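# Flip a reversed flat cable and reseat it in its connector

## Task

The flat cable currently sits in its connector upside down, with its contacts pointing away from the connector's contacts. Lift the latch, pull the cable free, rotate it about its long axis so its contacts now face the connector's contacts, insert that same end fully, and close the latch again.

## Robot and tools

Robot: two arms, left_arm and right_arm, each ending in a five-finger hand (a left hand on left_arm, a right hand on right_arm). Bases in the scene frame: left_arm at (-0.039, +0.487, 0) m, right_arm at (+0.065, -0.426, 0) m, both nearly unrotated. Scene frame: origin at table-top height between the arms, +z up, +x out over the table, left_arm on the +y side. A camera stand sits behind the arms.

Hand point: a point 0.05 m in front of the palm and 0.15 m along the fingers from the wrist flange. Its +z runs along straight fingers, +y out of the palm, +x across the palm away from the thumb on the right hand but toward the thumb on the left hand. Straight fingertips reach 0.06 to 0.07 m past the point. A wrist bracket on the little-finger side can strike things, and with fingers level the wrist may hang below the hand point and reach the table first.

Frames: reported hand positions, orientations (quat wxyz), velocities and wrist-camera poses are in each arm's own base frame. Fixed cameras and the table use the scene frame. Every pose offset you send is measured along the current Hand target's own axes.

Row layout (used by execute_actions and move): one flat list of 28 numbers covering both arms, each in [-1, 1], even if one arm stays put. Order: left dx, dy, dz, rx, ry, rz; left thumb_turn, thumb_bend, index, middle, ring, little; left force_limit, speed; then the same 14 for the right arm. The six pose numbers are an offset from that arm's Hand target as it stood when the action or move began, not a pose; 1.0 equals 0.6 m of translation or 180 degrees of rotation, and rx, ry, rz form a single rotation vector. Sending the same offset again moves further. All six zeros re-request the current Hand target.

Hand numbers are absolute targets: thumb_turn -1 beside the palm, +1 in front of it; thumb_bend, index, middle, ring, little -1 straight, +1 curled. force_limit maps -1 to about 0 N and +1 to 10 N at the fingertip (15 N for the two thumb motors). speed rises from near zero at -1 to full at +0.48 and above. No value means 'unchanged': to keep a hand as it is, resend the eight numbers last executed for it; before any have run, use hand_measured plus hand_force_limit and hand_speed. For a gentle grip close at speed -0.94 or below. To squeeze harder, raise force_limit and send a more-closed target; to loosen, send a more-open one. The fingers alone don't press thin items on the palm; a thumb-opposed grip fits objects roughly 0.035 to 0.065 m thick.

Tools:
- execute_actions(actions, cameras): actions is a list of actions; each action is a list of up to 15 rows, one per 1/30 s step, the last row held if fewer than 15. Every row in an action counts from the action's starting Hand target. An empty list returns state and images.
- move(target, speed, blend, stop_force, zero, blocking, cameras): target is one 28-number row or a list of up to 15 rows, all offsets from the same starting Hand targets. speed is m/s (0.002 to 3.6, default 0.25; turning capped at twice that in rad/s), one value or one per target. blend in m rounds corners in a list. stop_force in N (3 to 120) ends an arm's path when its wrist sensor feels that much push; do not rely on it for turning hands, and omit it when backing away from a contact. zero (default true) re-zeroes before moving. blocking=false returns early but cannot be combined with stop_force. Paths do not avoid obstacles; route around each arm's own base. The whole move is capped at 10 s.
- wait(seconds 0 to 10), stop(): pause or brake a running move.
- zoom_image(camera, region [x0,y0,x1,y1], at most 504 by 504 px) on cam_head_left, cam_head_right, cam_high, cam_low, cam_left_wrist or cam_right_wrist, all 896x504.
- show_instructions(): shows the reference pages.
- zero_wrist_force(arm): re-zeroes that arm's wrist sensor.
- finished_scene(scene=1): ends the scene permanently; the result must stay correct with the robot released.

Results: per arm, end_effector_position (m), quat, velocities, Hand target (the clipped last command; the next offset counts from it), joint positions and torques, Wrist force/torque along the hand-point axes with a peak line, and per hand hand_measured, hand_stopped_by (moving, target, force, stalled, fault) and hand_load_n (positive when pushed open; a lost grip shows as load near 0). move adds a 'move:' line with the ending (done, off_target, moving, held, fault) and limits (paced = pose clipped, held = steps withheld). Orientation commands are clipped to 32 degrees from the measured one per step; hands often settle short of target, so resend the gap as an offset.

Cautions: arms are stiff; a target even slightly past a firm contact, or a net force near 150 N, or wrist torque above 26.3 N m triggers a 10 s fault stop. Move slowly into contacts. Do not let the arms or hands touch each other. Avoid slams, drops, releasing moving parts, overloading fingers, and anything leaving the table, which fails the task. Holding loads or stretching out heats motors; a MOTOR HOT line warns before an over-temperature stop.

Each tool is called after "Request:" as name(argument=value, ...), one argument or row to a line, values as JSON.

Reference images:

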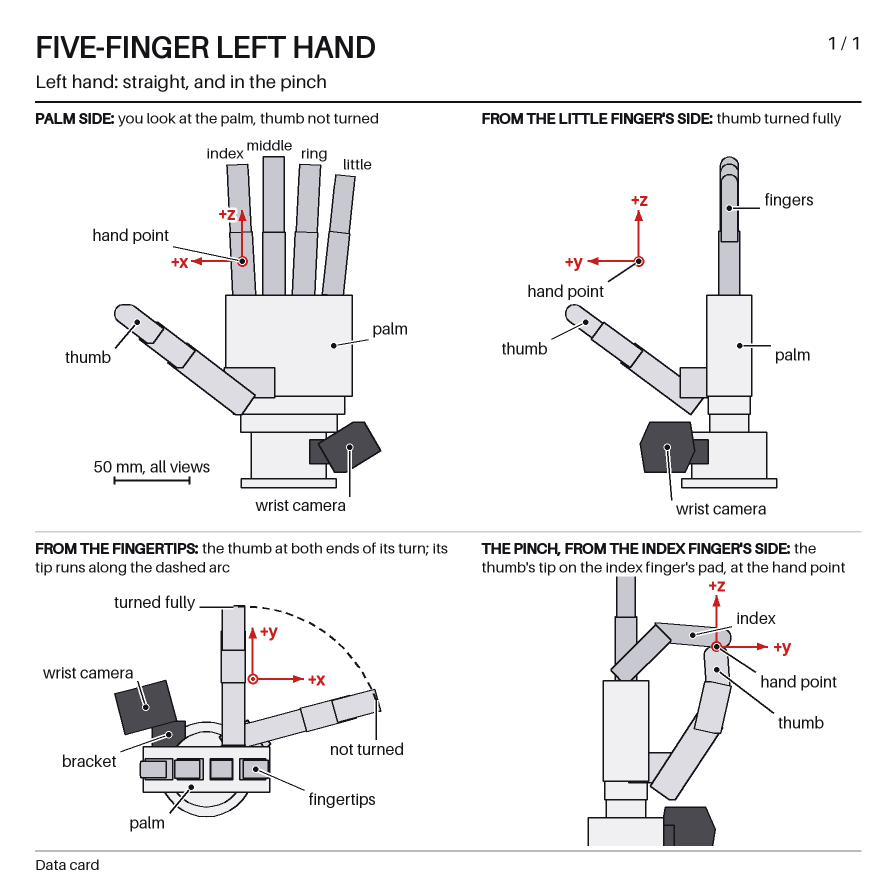

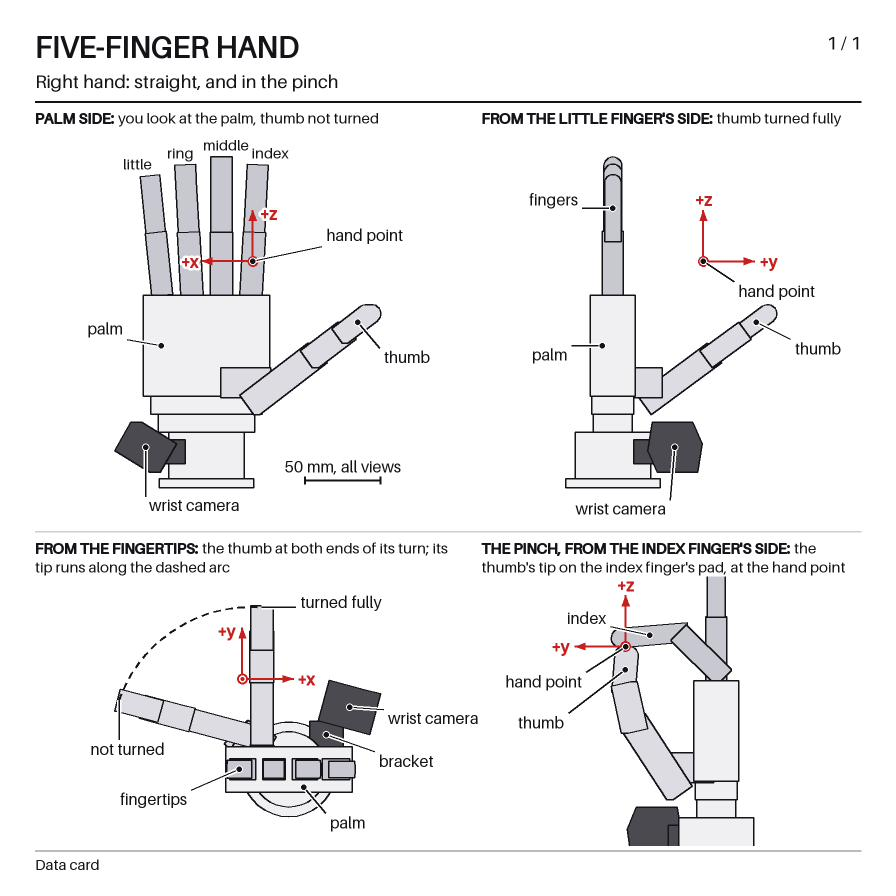

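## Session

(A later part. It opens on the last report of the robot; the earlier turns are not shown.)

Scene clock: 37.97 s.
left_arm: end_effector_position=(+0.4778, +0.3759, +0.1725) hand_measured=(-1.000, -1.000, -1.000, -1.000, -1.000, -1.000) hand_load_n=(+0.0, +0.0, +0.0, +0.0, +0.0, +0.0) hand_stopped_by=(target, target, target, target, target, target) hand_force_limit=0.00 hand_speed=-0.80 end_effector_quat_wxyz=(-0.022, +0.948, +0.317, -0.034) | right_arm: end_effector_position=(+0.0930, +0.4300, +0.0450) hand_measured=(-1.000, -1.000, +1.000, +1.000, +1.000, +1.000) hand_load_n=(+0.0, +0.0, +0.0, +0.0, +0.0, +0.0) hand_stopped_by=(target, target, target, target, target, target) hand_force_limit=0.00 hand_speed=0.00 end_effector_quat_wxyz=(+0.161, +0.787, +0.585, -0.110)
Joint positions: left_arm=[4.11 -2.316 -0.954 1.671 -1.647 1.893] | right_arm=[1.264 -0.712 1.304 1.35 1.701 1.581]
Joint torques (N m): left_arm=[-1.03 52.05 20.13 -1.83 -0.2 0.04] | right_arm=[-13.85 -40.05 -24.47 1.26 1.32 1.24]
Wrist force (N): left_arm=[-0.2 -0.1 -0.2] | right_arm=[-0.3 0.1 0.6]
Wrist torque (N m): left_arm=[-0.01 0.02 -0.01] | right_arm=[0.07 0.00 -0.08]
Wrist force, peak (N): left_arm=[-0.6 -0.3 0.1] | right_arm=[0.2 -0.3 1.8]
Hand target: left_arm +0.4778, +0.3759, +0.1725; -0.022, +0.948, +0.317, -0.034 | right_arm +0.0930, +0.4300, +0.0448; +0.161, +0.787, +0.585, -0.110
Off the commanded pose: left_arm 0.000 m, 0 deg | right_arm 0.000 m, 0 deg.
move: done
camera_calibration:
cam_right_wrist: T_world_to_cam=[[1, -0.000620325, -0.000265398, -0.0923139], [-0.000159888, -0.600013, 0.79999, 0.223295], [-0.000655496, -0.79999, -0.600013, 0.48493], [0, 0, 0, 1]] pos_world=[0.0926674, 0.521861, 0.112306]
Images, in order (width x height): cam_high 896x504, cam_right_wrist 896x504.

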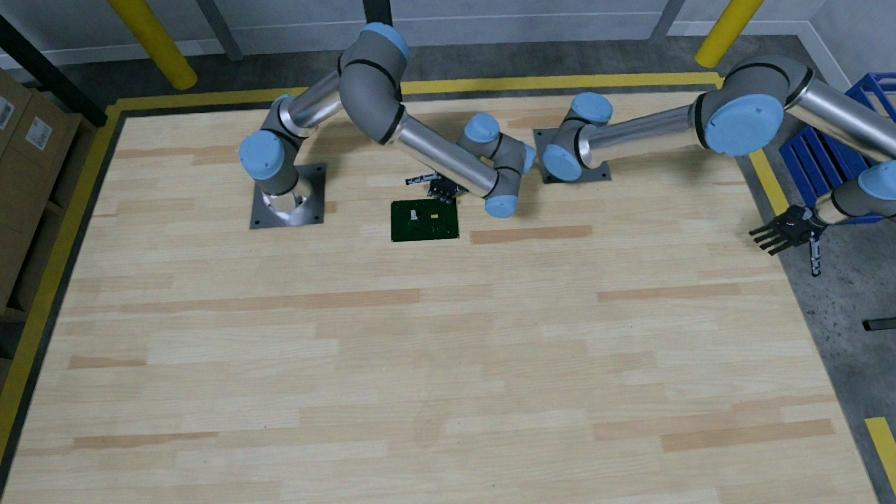

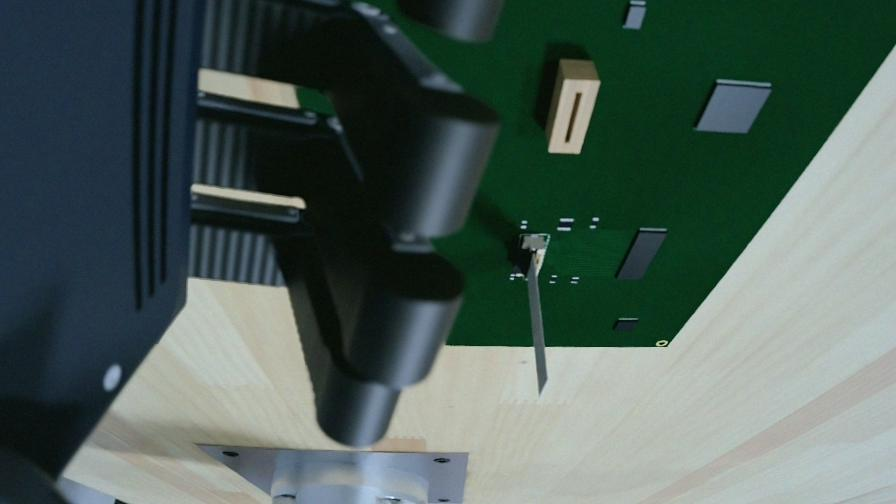

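Request:
move(
  target=[
    [0,0,0,0,0,0,-1,-1,-1,-1,-1,-1,0,-0.8,-0.0664,0.0227,-0.1694,0,0,0,-1,-1,1,1,1,1,0,0],
    [0,0,0,0,0,0,-1,-1,-1,-1,-1,-1,0,-0.8,-0.1442,0.0892,-0.1209,0.0213,0.1748,-0.5043,-1,-1,1,1,1,1,0,0],
    [0,0,0,0,0,0,-1,-1,-1,-1,-1,-1,0,-0.8,-0.0778,0.0665,0.0484,0.0213,0.1748,-0.5043,-1,-1,1,1,1,1,0,0],
  ],
  blend=[0.03,0.02,0],
  cameras=["cam_right_wrist","cam_high"],
  speed=0.3,
)

Scene clock: 48.53 s.
left_arm: end_effector_position=(+0.4778, +0.3759, +0.1725) hand_measured=(-1.000, -1.000, -1.000, -1.000, -1.000, -1.000) hand_load_n=(+0.0, +0.0, +0.0, +0.0, +0.0, +0.0) hand_stopped_by=(target, target, target, target, target, target) hand_force_limit=0.00 hand_speed=-0.80 end_effector_quat_wxyz=(-0.022, +0.948, +0.317, -0.034) | right_arm: end_effector_position=(+0.1180, +0.3670, +0.0399) hand_measured=(-1.000, -1.000, +1.000, +1.000, +1.000, +1.000) hand_load_n=(+0.0, +0.0, +0.0, +0.0, +0.0, +0.5) hand_stopped_by=(target, target, target, target, target, target) hand_force_limit=0.00 hand_speed=0.00 end_effector_quat_wxyz=(-0.135, +0.147, +0.980, -0.012)
Joint positions: left_arm=[4.11 -2.316 -0.954 1.671 -1.647 1.893] | right_arm=[0.755 -1.215 2.036 0.94 1.374 -0.538]
Joint torques (N m): left_arm=[0.24 52.69 19.29 -1.74 -0.39 -0.16] | right_arm=[13.85 -18.06 -1.92 1.1 -2.01 1.15]
Wrist force (N): left_arm=[-0.3 0.1 -0.2] | right_arm=[0.3 0.0 0.1]
Wrist torque (N m): left_arm=[0.02 0.04 -0.02] | right_arm=[0.08 0.05 -0.04]
Wrist force, peak (N): left_arm=[-0.7 0.0 -0.1] | right_arm=[0.2 -0.2 1.8]
Hand target: left_arm +0.4778, +0.3759, +0.1725; -0.022, +0.948, +0.317, -0.034 | right_arm +0.1180, +0.3670, +0.0398; -0.135, +0.147, +0.980, -0.012
Off the commanded pose: left_arm 0.000 m, 0 deg | right_arm 0.000 m, 0 deg.
move: done
camera_calibration:
cam_right_wrist: T_world_to_cam=[[-0.000382677, 1, -0.000260262, -0.366595], [0.965645, 0.000437163, 0.259865, -0.123284], [0.259865, -0.000151877, -0.965645, 0.121881], [0, 0, 0, 1]] pos_world=[0.0872353, 0.366668, 0.149635]
Images, in order (width x height): cam_high 896x504, cam_right_wrist 896x504.

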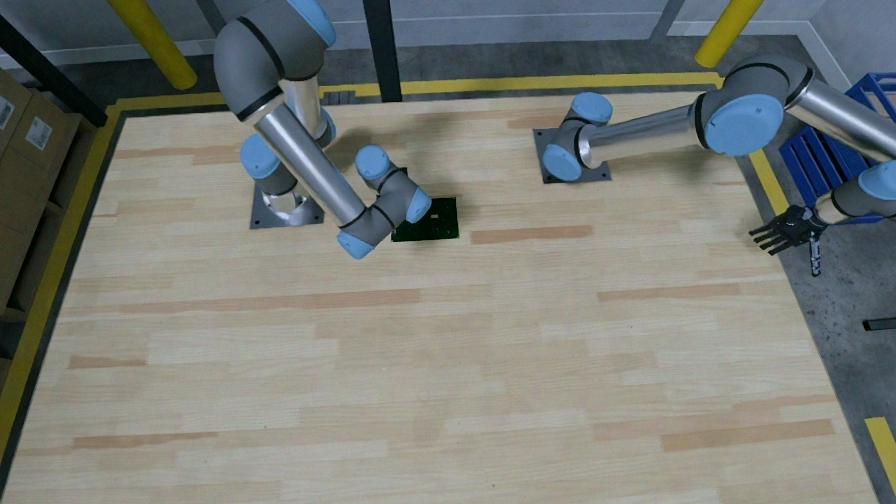

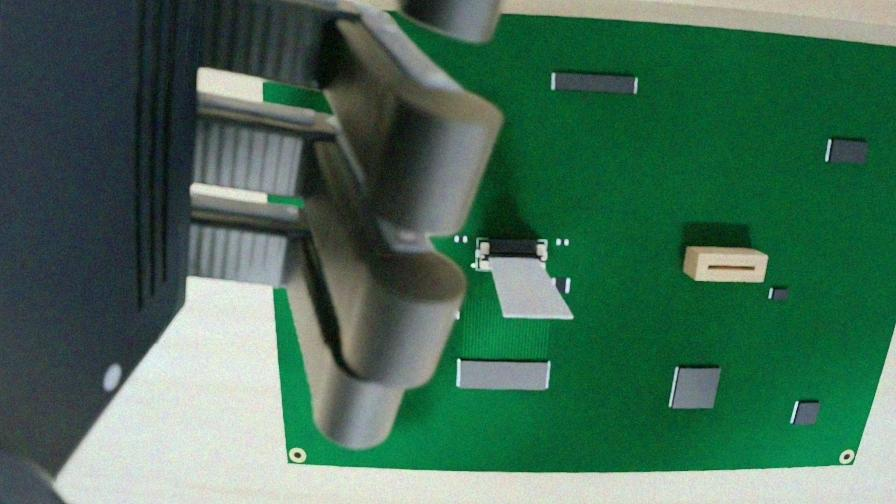

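Request:
zoom_image(
  camera="cam_right_wrist",
  region=[460, 225, 580, 285],
)

Scaled by 4.200 from the camera's 896x504 image, which has a finer 1280x720 frame.

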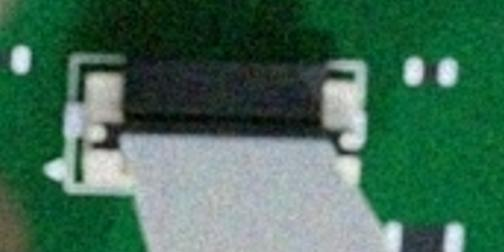

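Request:
move(
  target=[
    [0,0,0,0,0,0,-1,-1,-1,-1,-1,-1,0,-0.8,0.0524,-0.0129,-0.1926,0,0,0,-1,-1,1,1,1,1,0,0],
    [0,0,0,0,0,0,-1,-1,-1,-1,-1,-1,0,-0.8,0.0254,0.0965,-0.2073,0,0,0.5,-1,-1,1,1,1,1,0,0],
    [0,0,0,0,0,0,-1,-1,-1,-1,-1,-1,0,-0.8,0.0254,0.0965,-0.2073,0.0289,-0.0244,0.9996,-1,-1,1,1,1,1,0,0],
    [0,0,0,0,0,0,-1,-1,-1,-1,-1,-1,0,-0.8,-0.0201,0.1077,-0.0402,0.0289,-0.0244,0.9996,-1,-1,1,1,1,1,0,0],
  ],
  blend=[0.03,0.02,0.02,0],
  cameras=["cam_right_wrist","cam_high"],
  speed=0.5,
)

Scene clock: 63.97 s.
left_arm: end_effector_position=(+0.4778, +0.3759, +0.1725) hand_measured=(-1.000, -1.000, -1.000, -1.000, -1.000, -1.000) hand_load_n=(+0.0, +0.0, +0.5, +0.0, +0.0, +0.0) hand_stopped_by=(target, target, target, target, target, target) hand_force_limit=0.00 hand_speed=-0.80 end_effector_quat_wxyz=(-0.022, +0.948, +0.317, -0.034) | right_arm: end_effector_position=(+0.1540, +0.4250, +0.0560) hand_measured=(-1.000, -1.000, +1.000, +1.000, +1.000, +1.000) hand_load_n=(+0.0, +0.0, +0.0, +0.0, +0.0, +0.0) hand_stopped_by=(target, target, target, target, target, target) hand_force_limit=0.00 hand_speed=0.00 end_effector_quat_wxyz=(+0.032, +0.975, -0.144, -0.167)
Joint positions: left_arm=[4.11 -2.316 -0.954 1.671 -1.647 1.893] | right_arm=[0.794 -0.776 1.342 1.26 1.34 2.629]
Joint torques (N m): left_arm=[0.13 51.94 19.1 -1.71 -0.15 0.05] | right_arm=[-7.47 -37.49 -5.35 1.26 -2.21 1.34]
Wrist force (N): left_arm=[-0.1 0.0 0.0] | right_arm=[-0.2 0.0 0.0]
Wrist torque (N m): left_arm=[0.00 0.01 0.00] | right_arm=[0.07 -0.01 -0.11]
Wrist force, peak (N): left_arm=[-0.5 -0.2 -0.3] | right_arm=[-0.1 0.1 1.9]
Hand target: left_arm +0.4778, +0.3759, +0.1725; -0.022, +0.948, +0.317, -0.034 | right_arm +0.1539, +0.4250, +0.0558; +0.032, +0.975, -0.144, -0.167
Off the commanded pose: left_arm 0.000 m, 0 deg | right_arm 0.000 m, 0 deg.
move: done
camera_calibration:
cam_right_wrist: T_world_to_cam=[[-0.00120089, -0.999998, -0.00145256, 0.425606], [-0.639702, -0.000348257, 0.768623, 0.0568625], [-0.768622, 0.00185224, -0.639701, 0.267316], [0, 0, 0, 1]] pos_world=[0.242351, 0.42513, 0.127915]
Images, in order (width x height): cam_high 896x504, cam_right_wrist 896x504.

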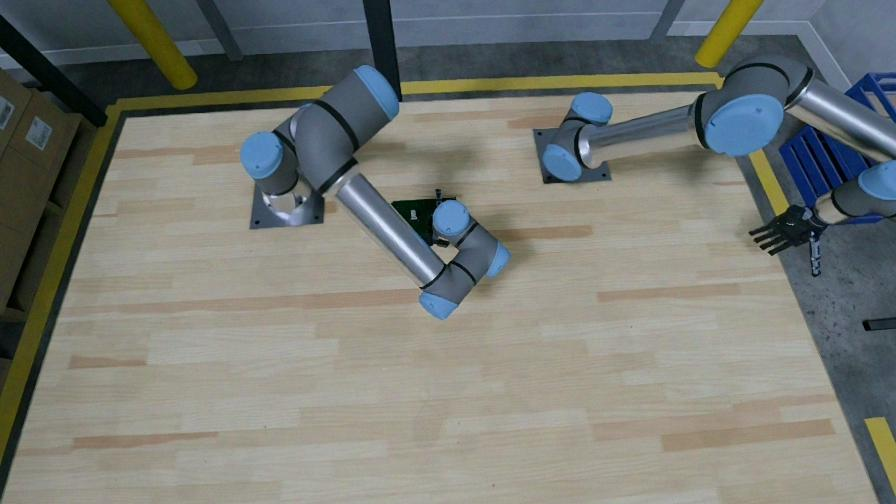

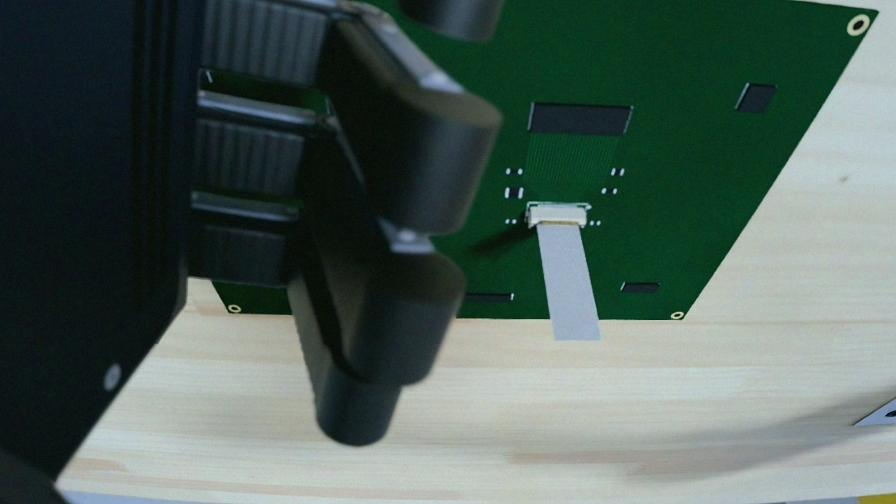

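Request:
zoom_image(
  camera="cam_right_wrist",
  region=[515, 190, 605, 250],
)

Request:
zoom_image(
  camera="cam_right_wrist",
  region=[530, 200, 620, 350],
)

Scaled by 5.600 from the camera's 896x504 image, which has a finer 1280x720 frame.

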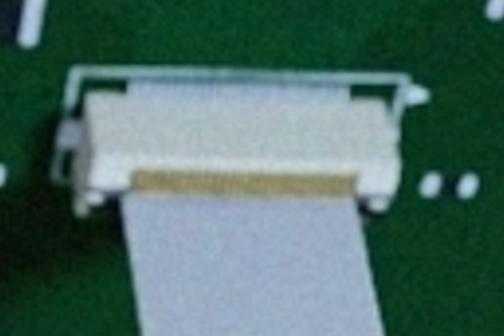

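Scaled by 3.360 from the camera's 896x504 image, which has a finer 1280x720 frame.

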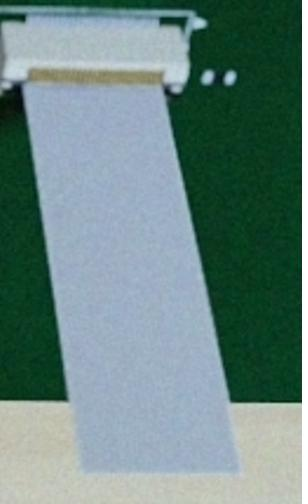

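Request:
move(
  target=[
    [0,0,0,0,0,0,-1,-1,-1,-1,-1,-1,0,-0.8,-0.0634,0.0222,-0.1886,0,0,0,-1,-1,1,1,1,1,0,0],
    [0,0,0,0,0,0,-1,-1,-1,-1,-1,-1,0,-0.8,-0.2438,0.135,-0.1045,0.1927,0.1368,0.4023,-1,-1,1,1,1,1,0,0],
    [0,0,0,0,0,0,-1,-1,-1,-1,-1,-1,0,-0.8,-0.2438,0.135,-0.1045,0.1927,0.1368,0.4023,-1,-1,-1,1,1,1,0,0],
  ],
  blend=[0.03,0,0],
  cameras=["cam_right_wrist","cam_high"],
  speed=0.4,
)

Scene clock: 82.13 s.
left_arm: end_effector_position=(+0.4778, +0.3759, +0.1725) hand_measured=(-1.000, -1.000, -1.000, -1.000, -1.000, -1.000) hand_load_n=(+0.0, +0.0, +0.0, +0.0, +0.0, +0.0) hand_stopped_by=(target, target, target, target, target, target) hand_force_limit=0.00 hand_speed=-0.80 end_effector_quat_wxyz=(-0.022, +0.948, +0.317, -0.034) | right_arm: end_effector_position=(+0.0210, +0.3911, +0.1701) hand_measured=(-1.000, -1.000, -1.000, +1.000, +1.000, +1.000) hand_load_n=(+0.0, +0.0, +0.0, +0.0, +0.0, +0.0) hand_stopped_by=(target, target, target, target, target, target) hand_force_limit=0.00 hand_speed=0.00 end_effector_quat_wxyz=(-0.121, +0.683, -0.709, +0.125)
Joint positions: left_arm=[4.11 -2.316 -0.954 1.671 -1.647 1.893] | right_arm=[1.219 -1.404 1.782 1.08 1.903 4.379]
Joint torques (N m): left_arm=[0.26 51.56 19.72 -1.9 -0.1 -0.05] | right_arm=[14.04 -17.12 -25.54 3.93 2.12 1.3]
Wrist force (N): left_arm=[-0.1 0.0 0.0] | right_arm=[-0.3 -0.1 0.4]
Wrist torque (N m): left_arm=[0.00 0.01 -0.01] | right_arm=[0.16 0.08 -0.20]
Wrist force, peak (N): left_arm=[-0.6 -0.3 -0.1] | right_arm=[-0.2 -0.5 1.6]
Hand target: left_arm +0.4778, +0.3759, +0.1725; -0.022, +0.948, +0.317, -0.034 | right_arm +0.0210, +0.3911, +0.1701; -0.121, +0.683, -0.709, +0.125
Off the commanded pose: left_arm 0.000 m, 0 deg | right_arm 0.000 m, 0 deg.
move: done
camera_calibration:
cam_right_wrist: T_world_to_cam=[[-0.903415, -0.256981, -0.343224, 0.178256], [-0.386134, 0.835608, 0.390718, -0.383867], [0.186394, 0.485511, -0.854129, 0.0654477], [0, 0, 0, 1]] pos_world=[0.000616027, 0.334795, 0.267066]
Images, in order (width x height): cam_high 896x504, cam_right_wrist 896x504.

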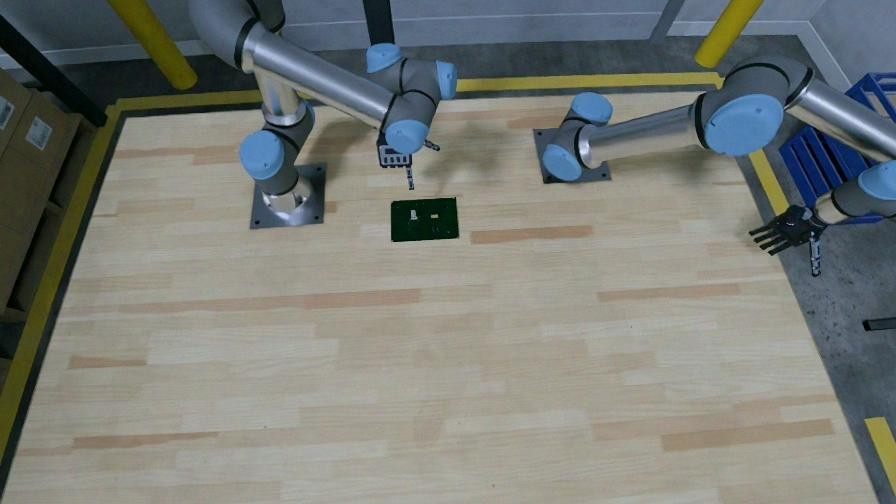

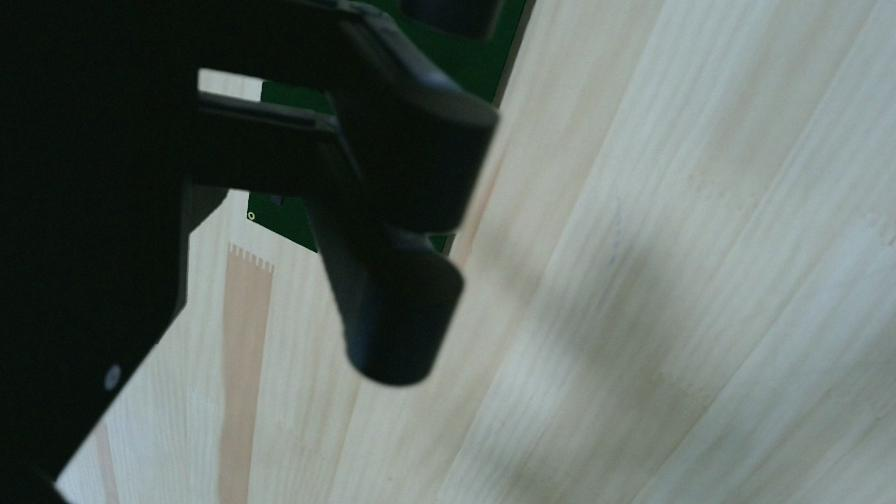

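Request:
move(
  target=[-0.654,0.4985,-0.1283,-0.068,0.0452,0.308,-1,-1,-1,-1,-1,-1,0,-0.8,0,0,0,0,0,0,-1,-1,-1,1,1,1,0,0],
  cameras=["cam_high"],
  speed=0.4,
)

Scene clock: 88.33 s.
left_arm: end_effector_position=(+0.3504, -0.1005, +0.2502) hand_measured=(-1.000, -1.000, -1.000, -1.000, -1.000, -1.000) hand_load_n=(+0.0, +0.0, +0.0, +0.0, +0.0, +0.0) hand_stopped_by=(target, target, target, target, target, target) hand_force_limit=0.00 hand_speed=-0.80 end_effector_quat_wxyz=(+0.072, +0.983, -0.159, +0.057) | right_arm: end_effector_position=(+0.0210, +0.3911, +0.1701) hand_measured=(-1.000, -1.000, -1.000, +1.000, +1.000, +1.000) hand_load_n=(+0.0, +0.0, +0.0, +0.0, +0.0, +0.5) hand_stopped_by=(target, target, target, target, target, target) hand_force_limit=0.00 hand_speed=0.00 end_effector_quat_wxyz=(-0.121, +0.683, -0.709, +0.125)
Joint positions: left_arm=[3.59 -1.595 -1.809 1.843 -1.388 2.34] | right_arm=[1.219 -1.404 1.782 1.08 1.903 4.379]
Joint torques (N m): left_arm=[-13.5 21.02 27.46 -0.77 1.58 -1.79] | right_arm=[13.41 -17.89 -24.43 3.72 -0.16 1.08]
Wrist force (N): left_arm=[-0.2 0.1 0.0] | right_arm=[-0.4 -0.4 0.3]
Wrist torque (N m): left_arm=[0.03 0.00 0.03] | right_arm=[0.13 0.10 -0.22]
Wrist force, peak (N): left_arm=[-0.2 1.5 0.0] | right_arm=[-0.7 -0.5 0.9]
Hand target: left_arm +0.3504, -0.1006, +0.2502; +0.072, +0.983, -0.160, +0.057 | right_arm +0.0210, +0.3911, +0.1701; -0.121, +0.683, -0.709, +0.125
Off the commanded pose: left_arm 0.000 m, 0 deg | right_arm 0.000 m, 0 deg.
move: done
Images, in order (width x height): cam_high 896x504.

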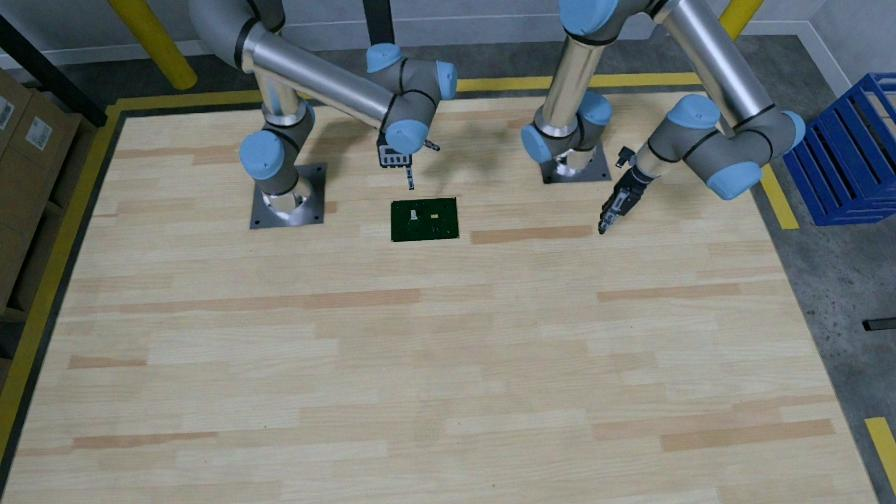

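Request:
move(
  target=[
    [-0.0153,0.5467,0.1515,-0.0676,0.0451,0.3076,-1,-1,1,1,1,1,0,0,0,0,0,0,0,0,-1,-1,-1,1,1,1,0,0],
    [-0.0293,0.5648,0.3640,-0.0676,0.0451,0.3076,-1,-1,1,1,1,1,0,0,0,0,0,0,0,0,-1,-1,-1,1,1,1,0,0],
  ],
  blend=[0.03,0],
  cameras=["cam_high","cam_left_wrist"],
  speed=0.4,
)

Scene clock: 92.27 s.
left_arm: end_effector_position=(+0.2440, -0.4481, +0.0751) hand_measured=(-1.000, -1.000, +1.000, +1.000, +1.000, +1.000) hand_load_n=(+0.0, +0.0, +0.0, +0.0, +0.0, +0.0) hand_stopped_by=(target, target, target, target, target, target) hand_force_limit=0.00 hand_speed=0.00 end_effector_quat_wxyz=(+0.148, +0.778, -0.596, +0.134) | right_arm: end_effector_position=(+0.0210, +0.3911, +0.1701) hand_measured=(-1.000, -1.000, -1.000, +1.000, +1.000, +1.000) hand_load_n=(+0.0, +0.0, +0.0, +0.0, +0.0, +0.0) hand_stopped_by=(target, target, target, target, target, target) hand_force_limit=0.00 hand_speed=0.00 end_effector_quat_wxyz=(-0.121, +0.683, -0.709, +0.125)
Joint positions: left_arm=[2.641 -2.014 -1.769 2.44 -1.238 2.34] | right_arm=[1.219 -1.404 1.782 1.08 1.903 4.379]
Joint torques (N m): left_arm=[-14.33 24.16 23.24 -0.67 -0.86 -1.86] | right_arm=[11.8 -19.05 -24.01 3.61 -0.35 0.93]
Wrist force (N): left_arm=[0.3 0.3 0.4] | right_arm=[-0.5 -0.2 0.4]
Wrist torque (N m): left_arm=[0.03 -0.04 0.06] | right_arm=[0.15 0.11 -0.21]
Wrist force, peak (N): left_arm=[0.0 0.3 1.8] | right_arm=[-0.9 -0.2 0.6]
Hand target: left_arm +0.2440, -0.4482, +0.0750; +0.148, +0.778, -0.596, +0.134 | right_arm +0.0210, +0.3911, +0.1701; -0.121, +0.683, -0.709, +0.125
Off the commanded pose: left_arm 0.000 m, 0 deg | right_arm 0.000 m, 0 deg.
move: done
camera_calibration:
cam_left_wrist: T_world_to_cam=[[0.999999, 0.000101449, -0.00130018, -0.243976], [0.00110157, -0.599363, 0.800476, -0.327444], [-0.000698071, -0.800477, -0.599363, -0.198927], [0, 0, 0, 1]] pos_world=[0.244198, -0.35547, 0.142565]
Images, in order (width x height): cam_high 896x504, cam_left_wrist 896x504.

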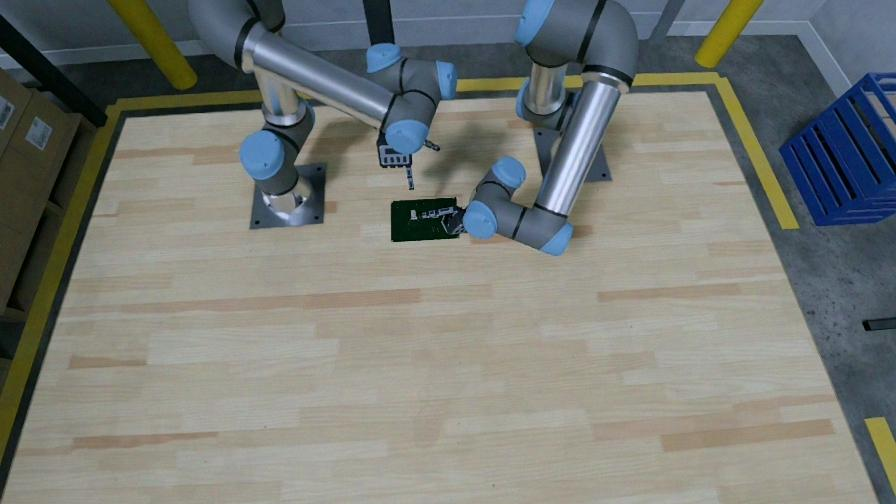

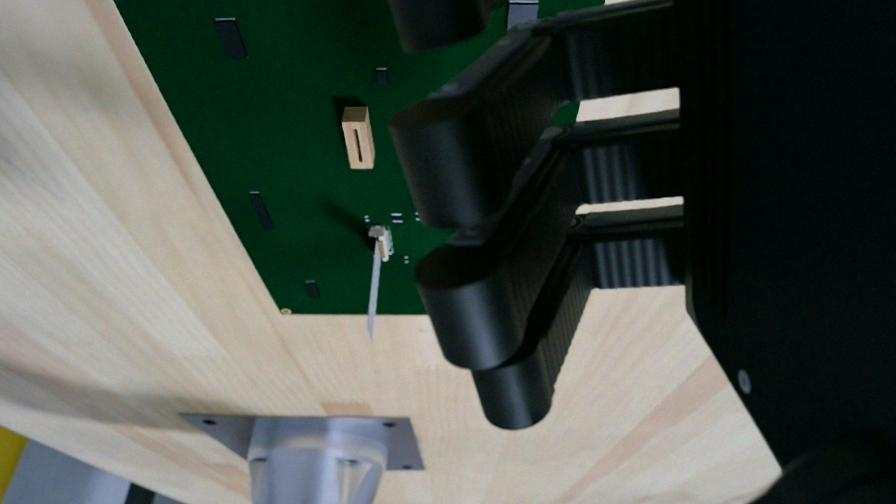

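Request:
zoom_image(
  camera="cam_left_wrist",
  region=[340, 205, 430, 275],
)

Scaled by 5.600 from the camera's 896x504 image, which has a finer 1280x720 frame.

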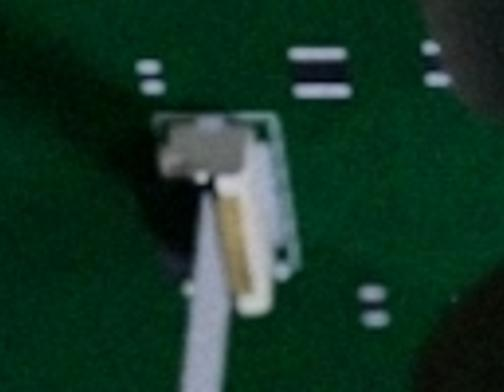

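Request:
move(
  target=[0,0,0,0,0,0,-1,-1,1,1,1,1,0,0,0,0.048,0.1319,0,0,0,-1,-1,-1,1,1,1,0,0],
  cameras=["cam_high","cam_left_wrist","cam_head_left","cam_right_wrist"],
  speed=0.2,
)

Scene clock: 94.40 s.
left_arm: end_effector_position=(+0.2440, -0.4482, +0.0750) hand_measured=(-1.000, -1.000, +1.000, +1.000, +1.000, +1.000) hand_load_n=(+0.0, +0.0, +0.0, +0.0, +0.5, +0.0) hand_stopped_by=(target, target, target, target, target, target) hand_force_limit=0.00 hand_speed=0.00 end_effector_quat_wxyz=(+0.148, +0.778, -0.596, +0.134) | right_arm: end_effector_position=(+0.0211, +0.3911, +0.0860) hand_measured=(-1.000, -1.000, -1.000, +1.000, +1.000, +1.000) hand_load_n=(+0.0, +0.0, +0.0, +0.0, +0.0, +0.0) hand_stopped_by=(target, target, target, target, target, target) hand_force_limit=0.00 hand_speed=0.00 end_effector_quat_wxyz=(-0.121, +0.683, -0.709, +0.125)
Joint positions: left_arm=[2.641 -2.014 -1.768 2.441 -1.238 2.34] | right_arm=[1.219 -1.308 1.904 0.862 1.903 4.379]
Joint torques (N m): left_arm=[-12.85 25.12 23.34 -0.49 -0.83 -1.57] | right_arm=[-13.49 -20.55 -5.21 0.93 -1.17 -1.6]
Wrist force (N): left_arm=[0.4 0.5 0.4] | right_arm=[-0.6 -0.2 0.6]
Wrist torque (N m): left_arm=[0.07 -0.05 0.06] | right_arm=[0.14 0.11 -0.17]
Wrist force, peak (N): left_arm=[0.3 0.5 0.6] | right_arm=[-0.4 0.3 1.6]
Hand target: left_arm +0.2440, -0.4482, +0.0750; +0.148, +0.778, -0.596, +0.134 | right_arm +0.0211, +0.3911, +0.0859; -0.121, +0.683, -0.709, +0.125
Off the commanded pose: left_arm 0.000 m, 0 deg | right_arm 0.000 m, 0 deg.
move: done
camera_calibration:
cam_left_wrist: T_world_to_cam=[[0.999999, 0.000101449, -0.00130018, -0.243976], [0.00110157, -0.599363, 0.800476, -0.327344], [-0.000698071, -0.800477, -0.599363, -0.199127], [0, 0, 0, 1]] pos_world=[0.244198, -0.35557, 0.142365]
cam_right_wrist: T_world_to_cam=[[-0.903415, -0.256981, -0.343224, 0.149481], [-0.386134, 0.835608, 0.390718, -0.350969], [0.186394, 0.485511, -0.854129, -0.00640319], [0, 0, 0, 1]] pos_world=[0.000716027, 0.334795, 0.182966]
Images, in order (width x height): cam_head_left 896x504, cam_high 896x504, cam_left_wrist 896x504, cam_right_wrist 896x504.

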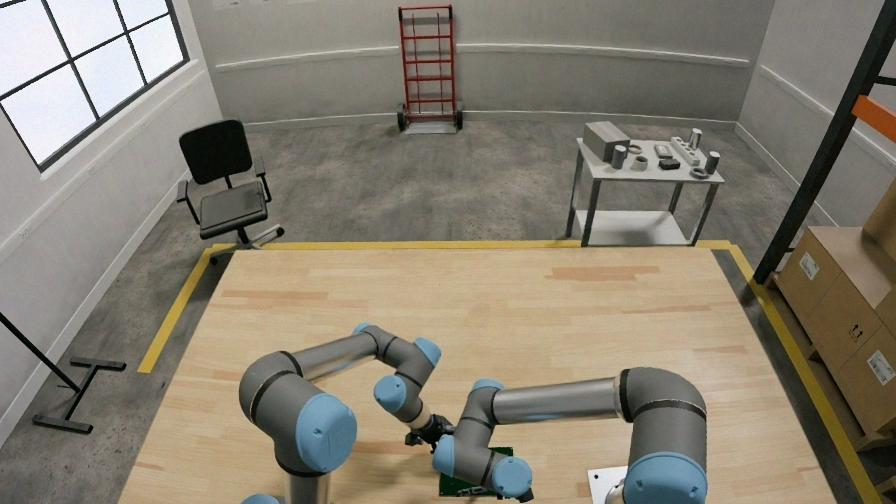

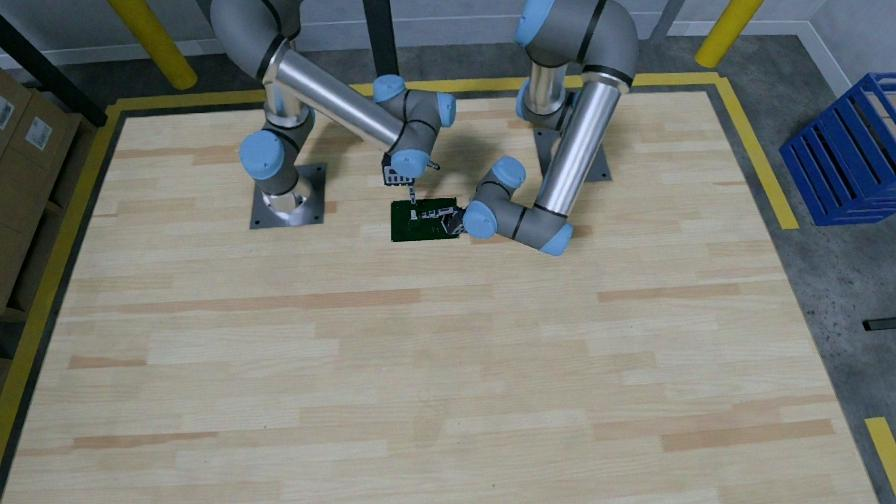

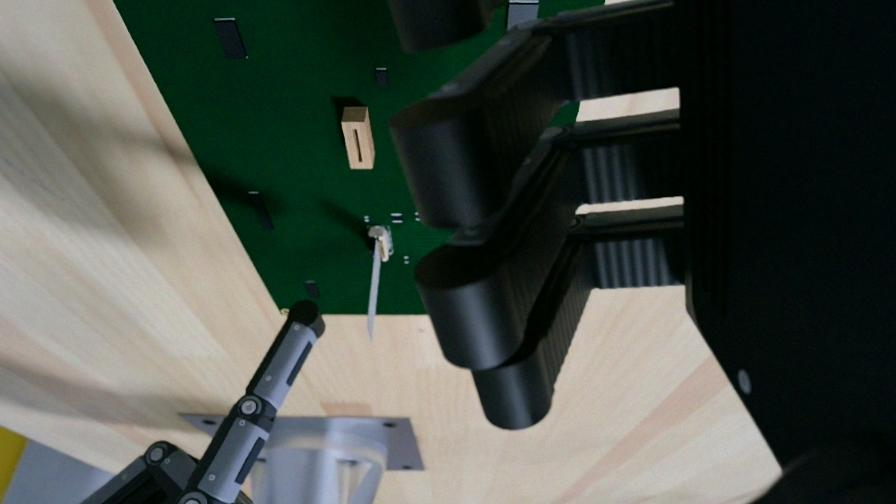

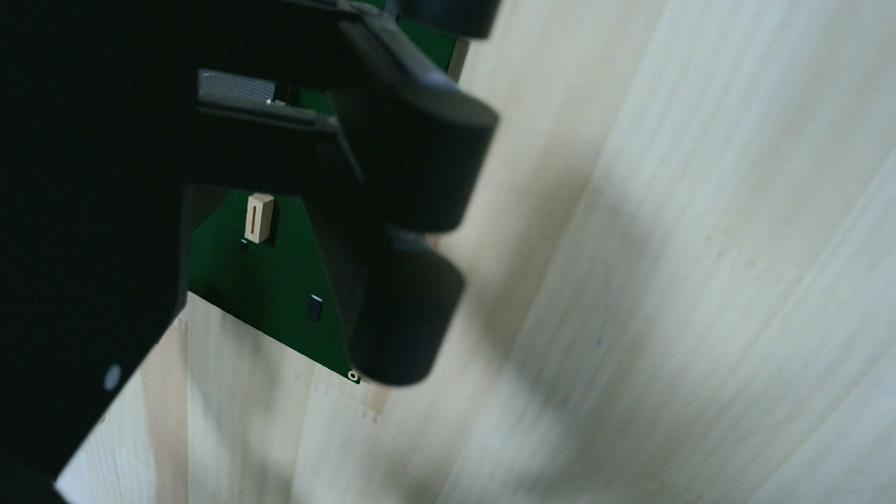

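Request:
zoom_image(
  camera="cam_left_wrist",
  region=[190, 210, 430, 430],
)

Scaled by 2.100 from the camera's 896x504 image, which has a finer 1280x720 frame.

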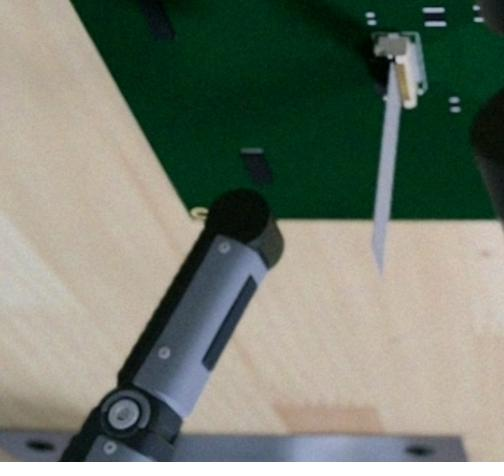

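Request:
move(
  target=[0,0,0,0,0,0,-1,-1,1,1,1,1,0,0,0.0005,0.0025,0.034,0,0,0,-1,-1,-1,1,1,1,0,0],
  cameras=["cam_left_wrist"],
  speed=0.1,
)

Request:
move(
  target=[0,0,0,0,0,0,-1,-1,1,1,1,1,0,0,0,0.00855,0.0235,0,0,0,-1,-1,-1,1,1,1,0,0],
  cameras=["cam_left_wrist"],
  speed=0.01,
  stop_force=3,
)

Request:
zoom_image(
  camera="cam_left_wrist",
  region=[290, 200, 440, 320],
)

Scene clock: 97.00 s.
left_arm: end_effector_position=(+0.2440, -0.4482, +0.0750) hand_measured=(-1.000, -1.000, +1.000, +1.000, +1.000, +1.000) hand_load_n=(+0.0, +0.0, +0.0, +0.0, +0.0, +0.0) hand_stopped_by=(target, target, target, target, target, target) hand_force_limit=0.00 hand_speed=0.00 end_effector_quat_wxyz=(+0.148, +0.778, -0.596, +0.134) | right_arm: end_effector_position=(+0.0267, +0.3906, +0.0663) hand_measured=(-1.000, -1.000, -1.000, +1.000, +1.000, +1.000) hand_load_n=(+0.0, +0.0, -0.5, +0.0, +0.0, +0.0) hand_stopped_by=(target, target, target, target, target, target) hand_force_limit=0.00 hand_speed=0.00 end_effector_quat_wxyz=(-0.121, +0.683, -0.709, +0.125)
Joint positions: left_arm=[2.641 -2.014 -1.768 2.441 -1.238 2.34] | right_arm=[1.203 -1.282 1.928 0.807 1.901 4.362]
Joint torques (N m): left_arm=[-13.59 24.21 22.87 -0.24 -1.11 -1.75] | right_arm=[-13.27 -18.2 -5.32 0.63 -1.22 -1.61]
Wrist force (N): left_arm=[0.0 0.3 0.5] | right_arm=[-0.6 -0.5 0.7]
Wrist torque (N m): left_arm=[0.03 0.01 0.04] | right_arm=[0.08 0.11 -0.12]
Wrist force, peak (N): left_arm=[0.3 0.6 0.6] | right_arm=[-0.6 -0.9 0.9]
Hand target: left_arm +0.2440, -0.4482, +0.0750; +0.148, +0.778, -0.596, +0.134 | right_arm +0.0267, +0.3906, +0.0662; -0.121, +0.683, -0.709, +0.125
Off the commanded pose: left_arm 0.000 m, 0 deg | right_arm 0.000 m, 0 deg.
move: done
camera_calibration:
cam_left_wrist: T_world_to_cam=[[0.999999, 0.000101449, -0.00130018, -0.243976], [0.00110157, -0.599363, 0.800476, -0.327344], [-0.000698071, -0.800477, -0.599363, -0.199127], [0, 0, 0, 1]] pos_world=[0.244198, -0.35557, 0.142365]
Images, in order (width x height): cam_left_wrist 896x504.

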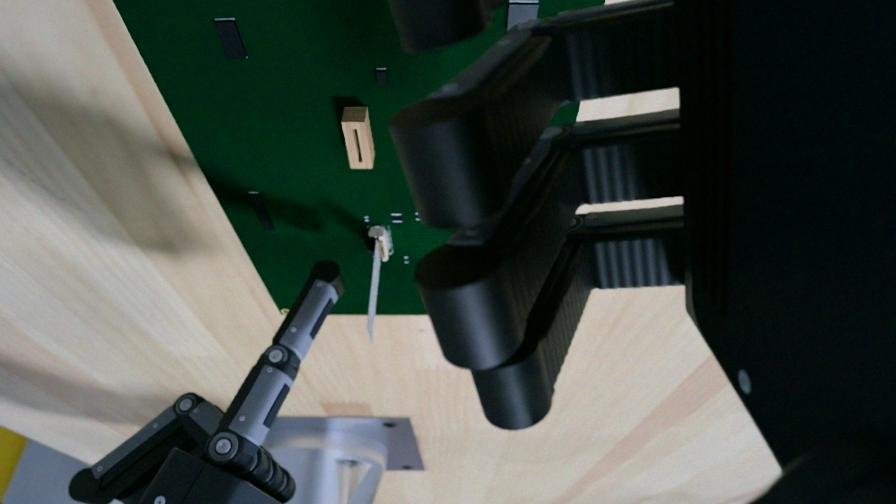

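Scene clock: 99.40 s.
left_arm: end_effector_position=(+0.2440, -0.4482, +0.0750) hand_measured=(-1.000, -1.000, +1.000, +1.000, +1.000, +1.000) hand_load_n=(+0.0, +0.0, +0.0, +0.0, +0.0, +0.0) hand_stopped_by=(target, target, target, target, target, target) hand_force_limit=0.00 hand_speed=0.00 end_effector_quat_wxyz=(+0.148, +0.778, -0.596, +0.134) | right_arm: end_effector_position=(+0.0267, +0.3906, +0.0512) hand_measured=(-1.000, -1.000, -1.000, +1.000, +1.000, +1.000) hand_load_n=(+0.0, +0.0, +0.0, +0.0, +0.0, +0.0) hand_stopped_by=(target, target, target, target, target, target) hand_force_limit=0.00 hand_speed=0.00 end_effector_quat_wxyz=(-0.121, +0.683, -0.709, +0.125)
Joint positions: left_arm=[2.641 -2.014 -1.768 2.441 -1.238 2.34] | right_arm=[1.203 -1.258 1.944 0.767 1.901 4.362]
Joint torques (N m): left_arm=[-13.71 24.85 24.52 -0.51 -1.02 -1.74] | right_arm=[-13.47 -20.03 -3.83 0.73 -1.36 -1.52]
Wrist force (N): left_arm=[0.3 0.2 0.3] | right_arm=[-0.5 -0.4 0.4]
Wrist torque (N m): left_arm=[0.01 -0.04 0.07] | right_arm=[0.10 0.11 -0.12]
Wrist force, peak (N): left_arm=[0.7 0.6 0.4] | right_arm=[-0.9 -0.6 0.8]
Hand target: left_arm +0.2440, -0.4482, +0.0750; +0.148, +0.778, -0.596, +0.134 | right_arm +0.0267, +0.3906, +0.0512; -0.121, +0.683, -0.709, +0.125
Off the commanded pose: left_arm 0.000 m, 0 deg | right_arm 0.000 m, 0 deg.
move: done
camera_calibration:
cam_left_wrist: T_world_to_cam=[[0.999999, 0.000101449, -0.00130018, -0.243976], [0.00110157, -0.599363, 0.800476, -0.327344], [-0.000698071, -0.800477, -0.599363, -0.199127], [0, 0, 0, 1]] pos_world=[0.244198, -0.35557, 0.142365]
Images, in order (width x height): cam_left_wrist 896x504.

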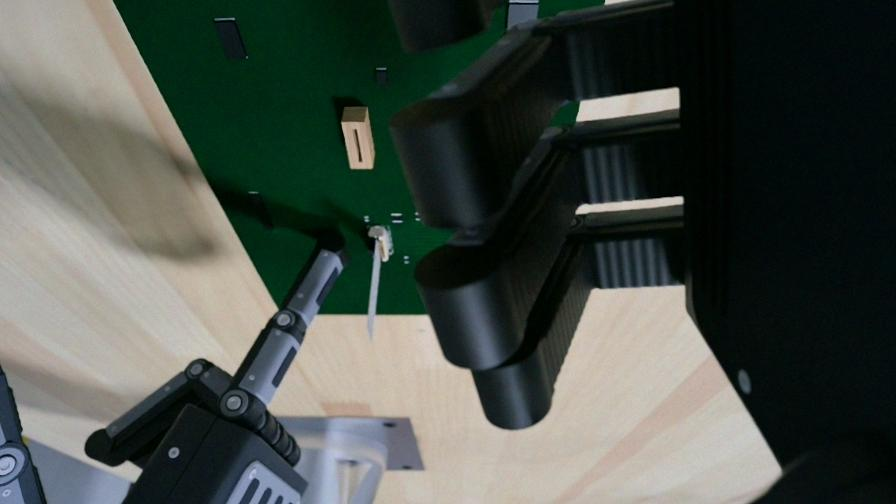

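Scaled by 3.360 from the camera's 896x504 image, which has a finer 1280x720 frame.

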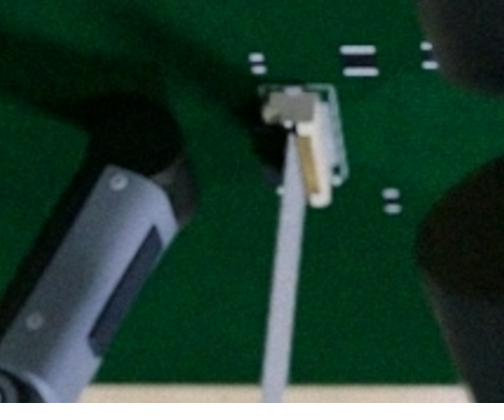

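Request:
move(
  target=[0,0,0,0,0,0,-1,-1,1,1,1,1,0,0,0,0.00855,0.0235,0,0,0,-1,-1,-1,1,1,1,0,0],
  cameras=["cam_left_wrist"],
  speed=0.008,
  stop_force=3,
)

Request:
zoom_image(
  camera="cam_left_wrist",
  region=[290, 200, 440, 320],
)

Scene clock: 101.53 s.
left_arm: end_effector_position=(+0.2440, -0.4482, +0.0750) hand_measured=(-1.000, -1.000, +1.000, +1.000, +1.000, +1.000) hand_load_n=(+0.0, +0.0, +0.0, +0.0, +0.0, +0.0) hand_stopped_by=(target, target, target, target, target, target) hand_force_limit=0.00 hand_speed=0.00 end_effector_quat_wxyz=(+0.148, +0.778, -0.596, +0.134) | right_arm: end_effector_position=(+0.0267, +0.3906, +0.0489) hand_measured=(-1.000, -1.000, -1.000, +1.000, +1.000, +1.000) hand_load_n=(+0.0, +0.0, +0.0, +0.0, +0.0, +0.0) hand_stopped_by=(target, target, target, target, target, target) hand_force_limit=0.00 hand_speed=0.00 end_effector_quat_wxyz=(-0.121, +0.683, -0.709, +0.125)
Joint positions: left_arm=[2.641 -2.014 -1.768 2.441 -1.238 2.34] | right_arm=[1.203 -1.254 1.946 0.761 1.901 4.362]
Joint torques (N m): left_arm=[-13.71 23.76 24.7 -0.83 -0.94 -1.75] | right_arm=[-14.1 -34.49 -21.21 3.71 -1.09 -1.56]
Wrist force (N): left_arm=[0.3 0.3 0.2] | right_arm=[-0.6 -1.0 -2.1]
Wrist torque (N m): left_arm=[0.05 -0.04 0.06] | right_arm=[0.29 0.14 -0.13]
Wrist force, peak (N): left_arm=[0.3 0.4 0.6] | right_arm=[-0.5 -2.6 -8.3]
Hand target: left_arm +0.2440, -0.4482, +0.0750; +0.148, +0.778, -0.596, +0.134 | right_arm +0.0267, +0.3906, +0.0489; -0.121, +0.683, -0.709, +0.125 (not the last commanded pose)
Off the commanded pose: left_arm 0.000 m, 0 deg | right_arm 0.013 m, 0 deg.
move: contact (right_arm)
camera_calibration:
cam_left_wrist: T_world_to_cam=[[0.999999, 0.000101449, -0.00130018, -0.243976], [0.00110157, -0.599363, 0.800476, -0.327344], [-0.000698071, -0.800477, -0.599363, -0.199127], [0, 0, 0, 1]] pos_world=[0.244198, -0.35557, 0.142365]
Images, in order (width x height): cam_left_wrist 896x504.

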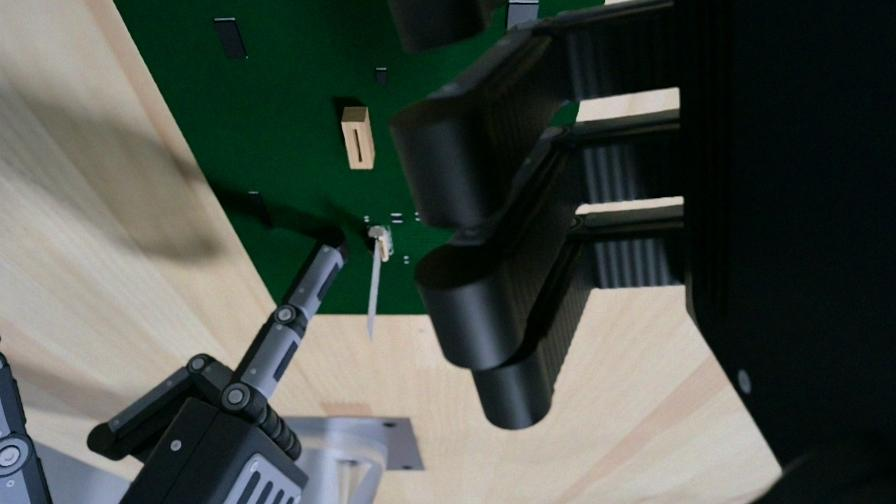

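Scaled by 3.360 from the camera's 896x504 image, which has a finer 1280x720 frame.

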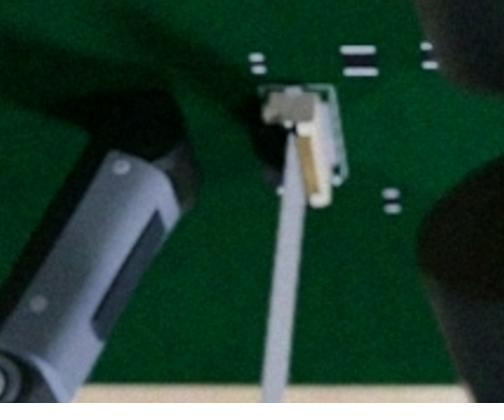

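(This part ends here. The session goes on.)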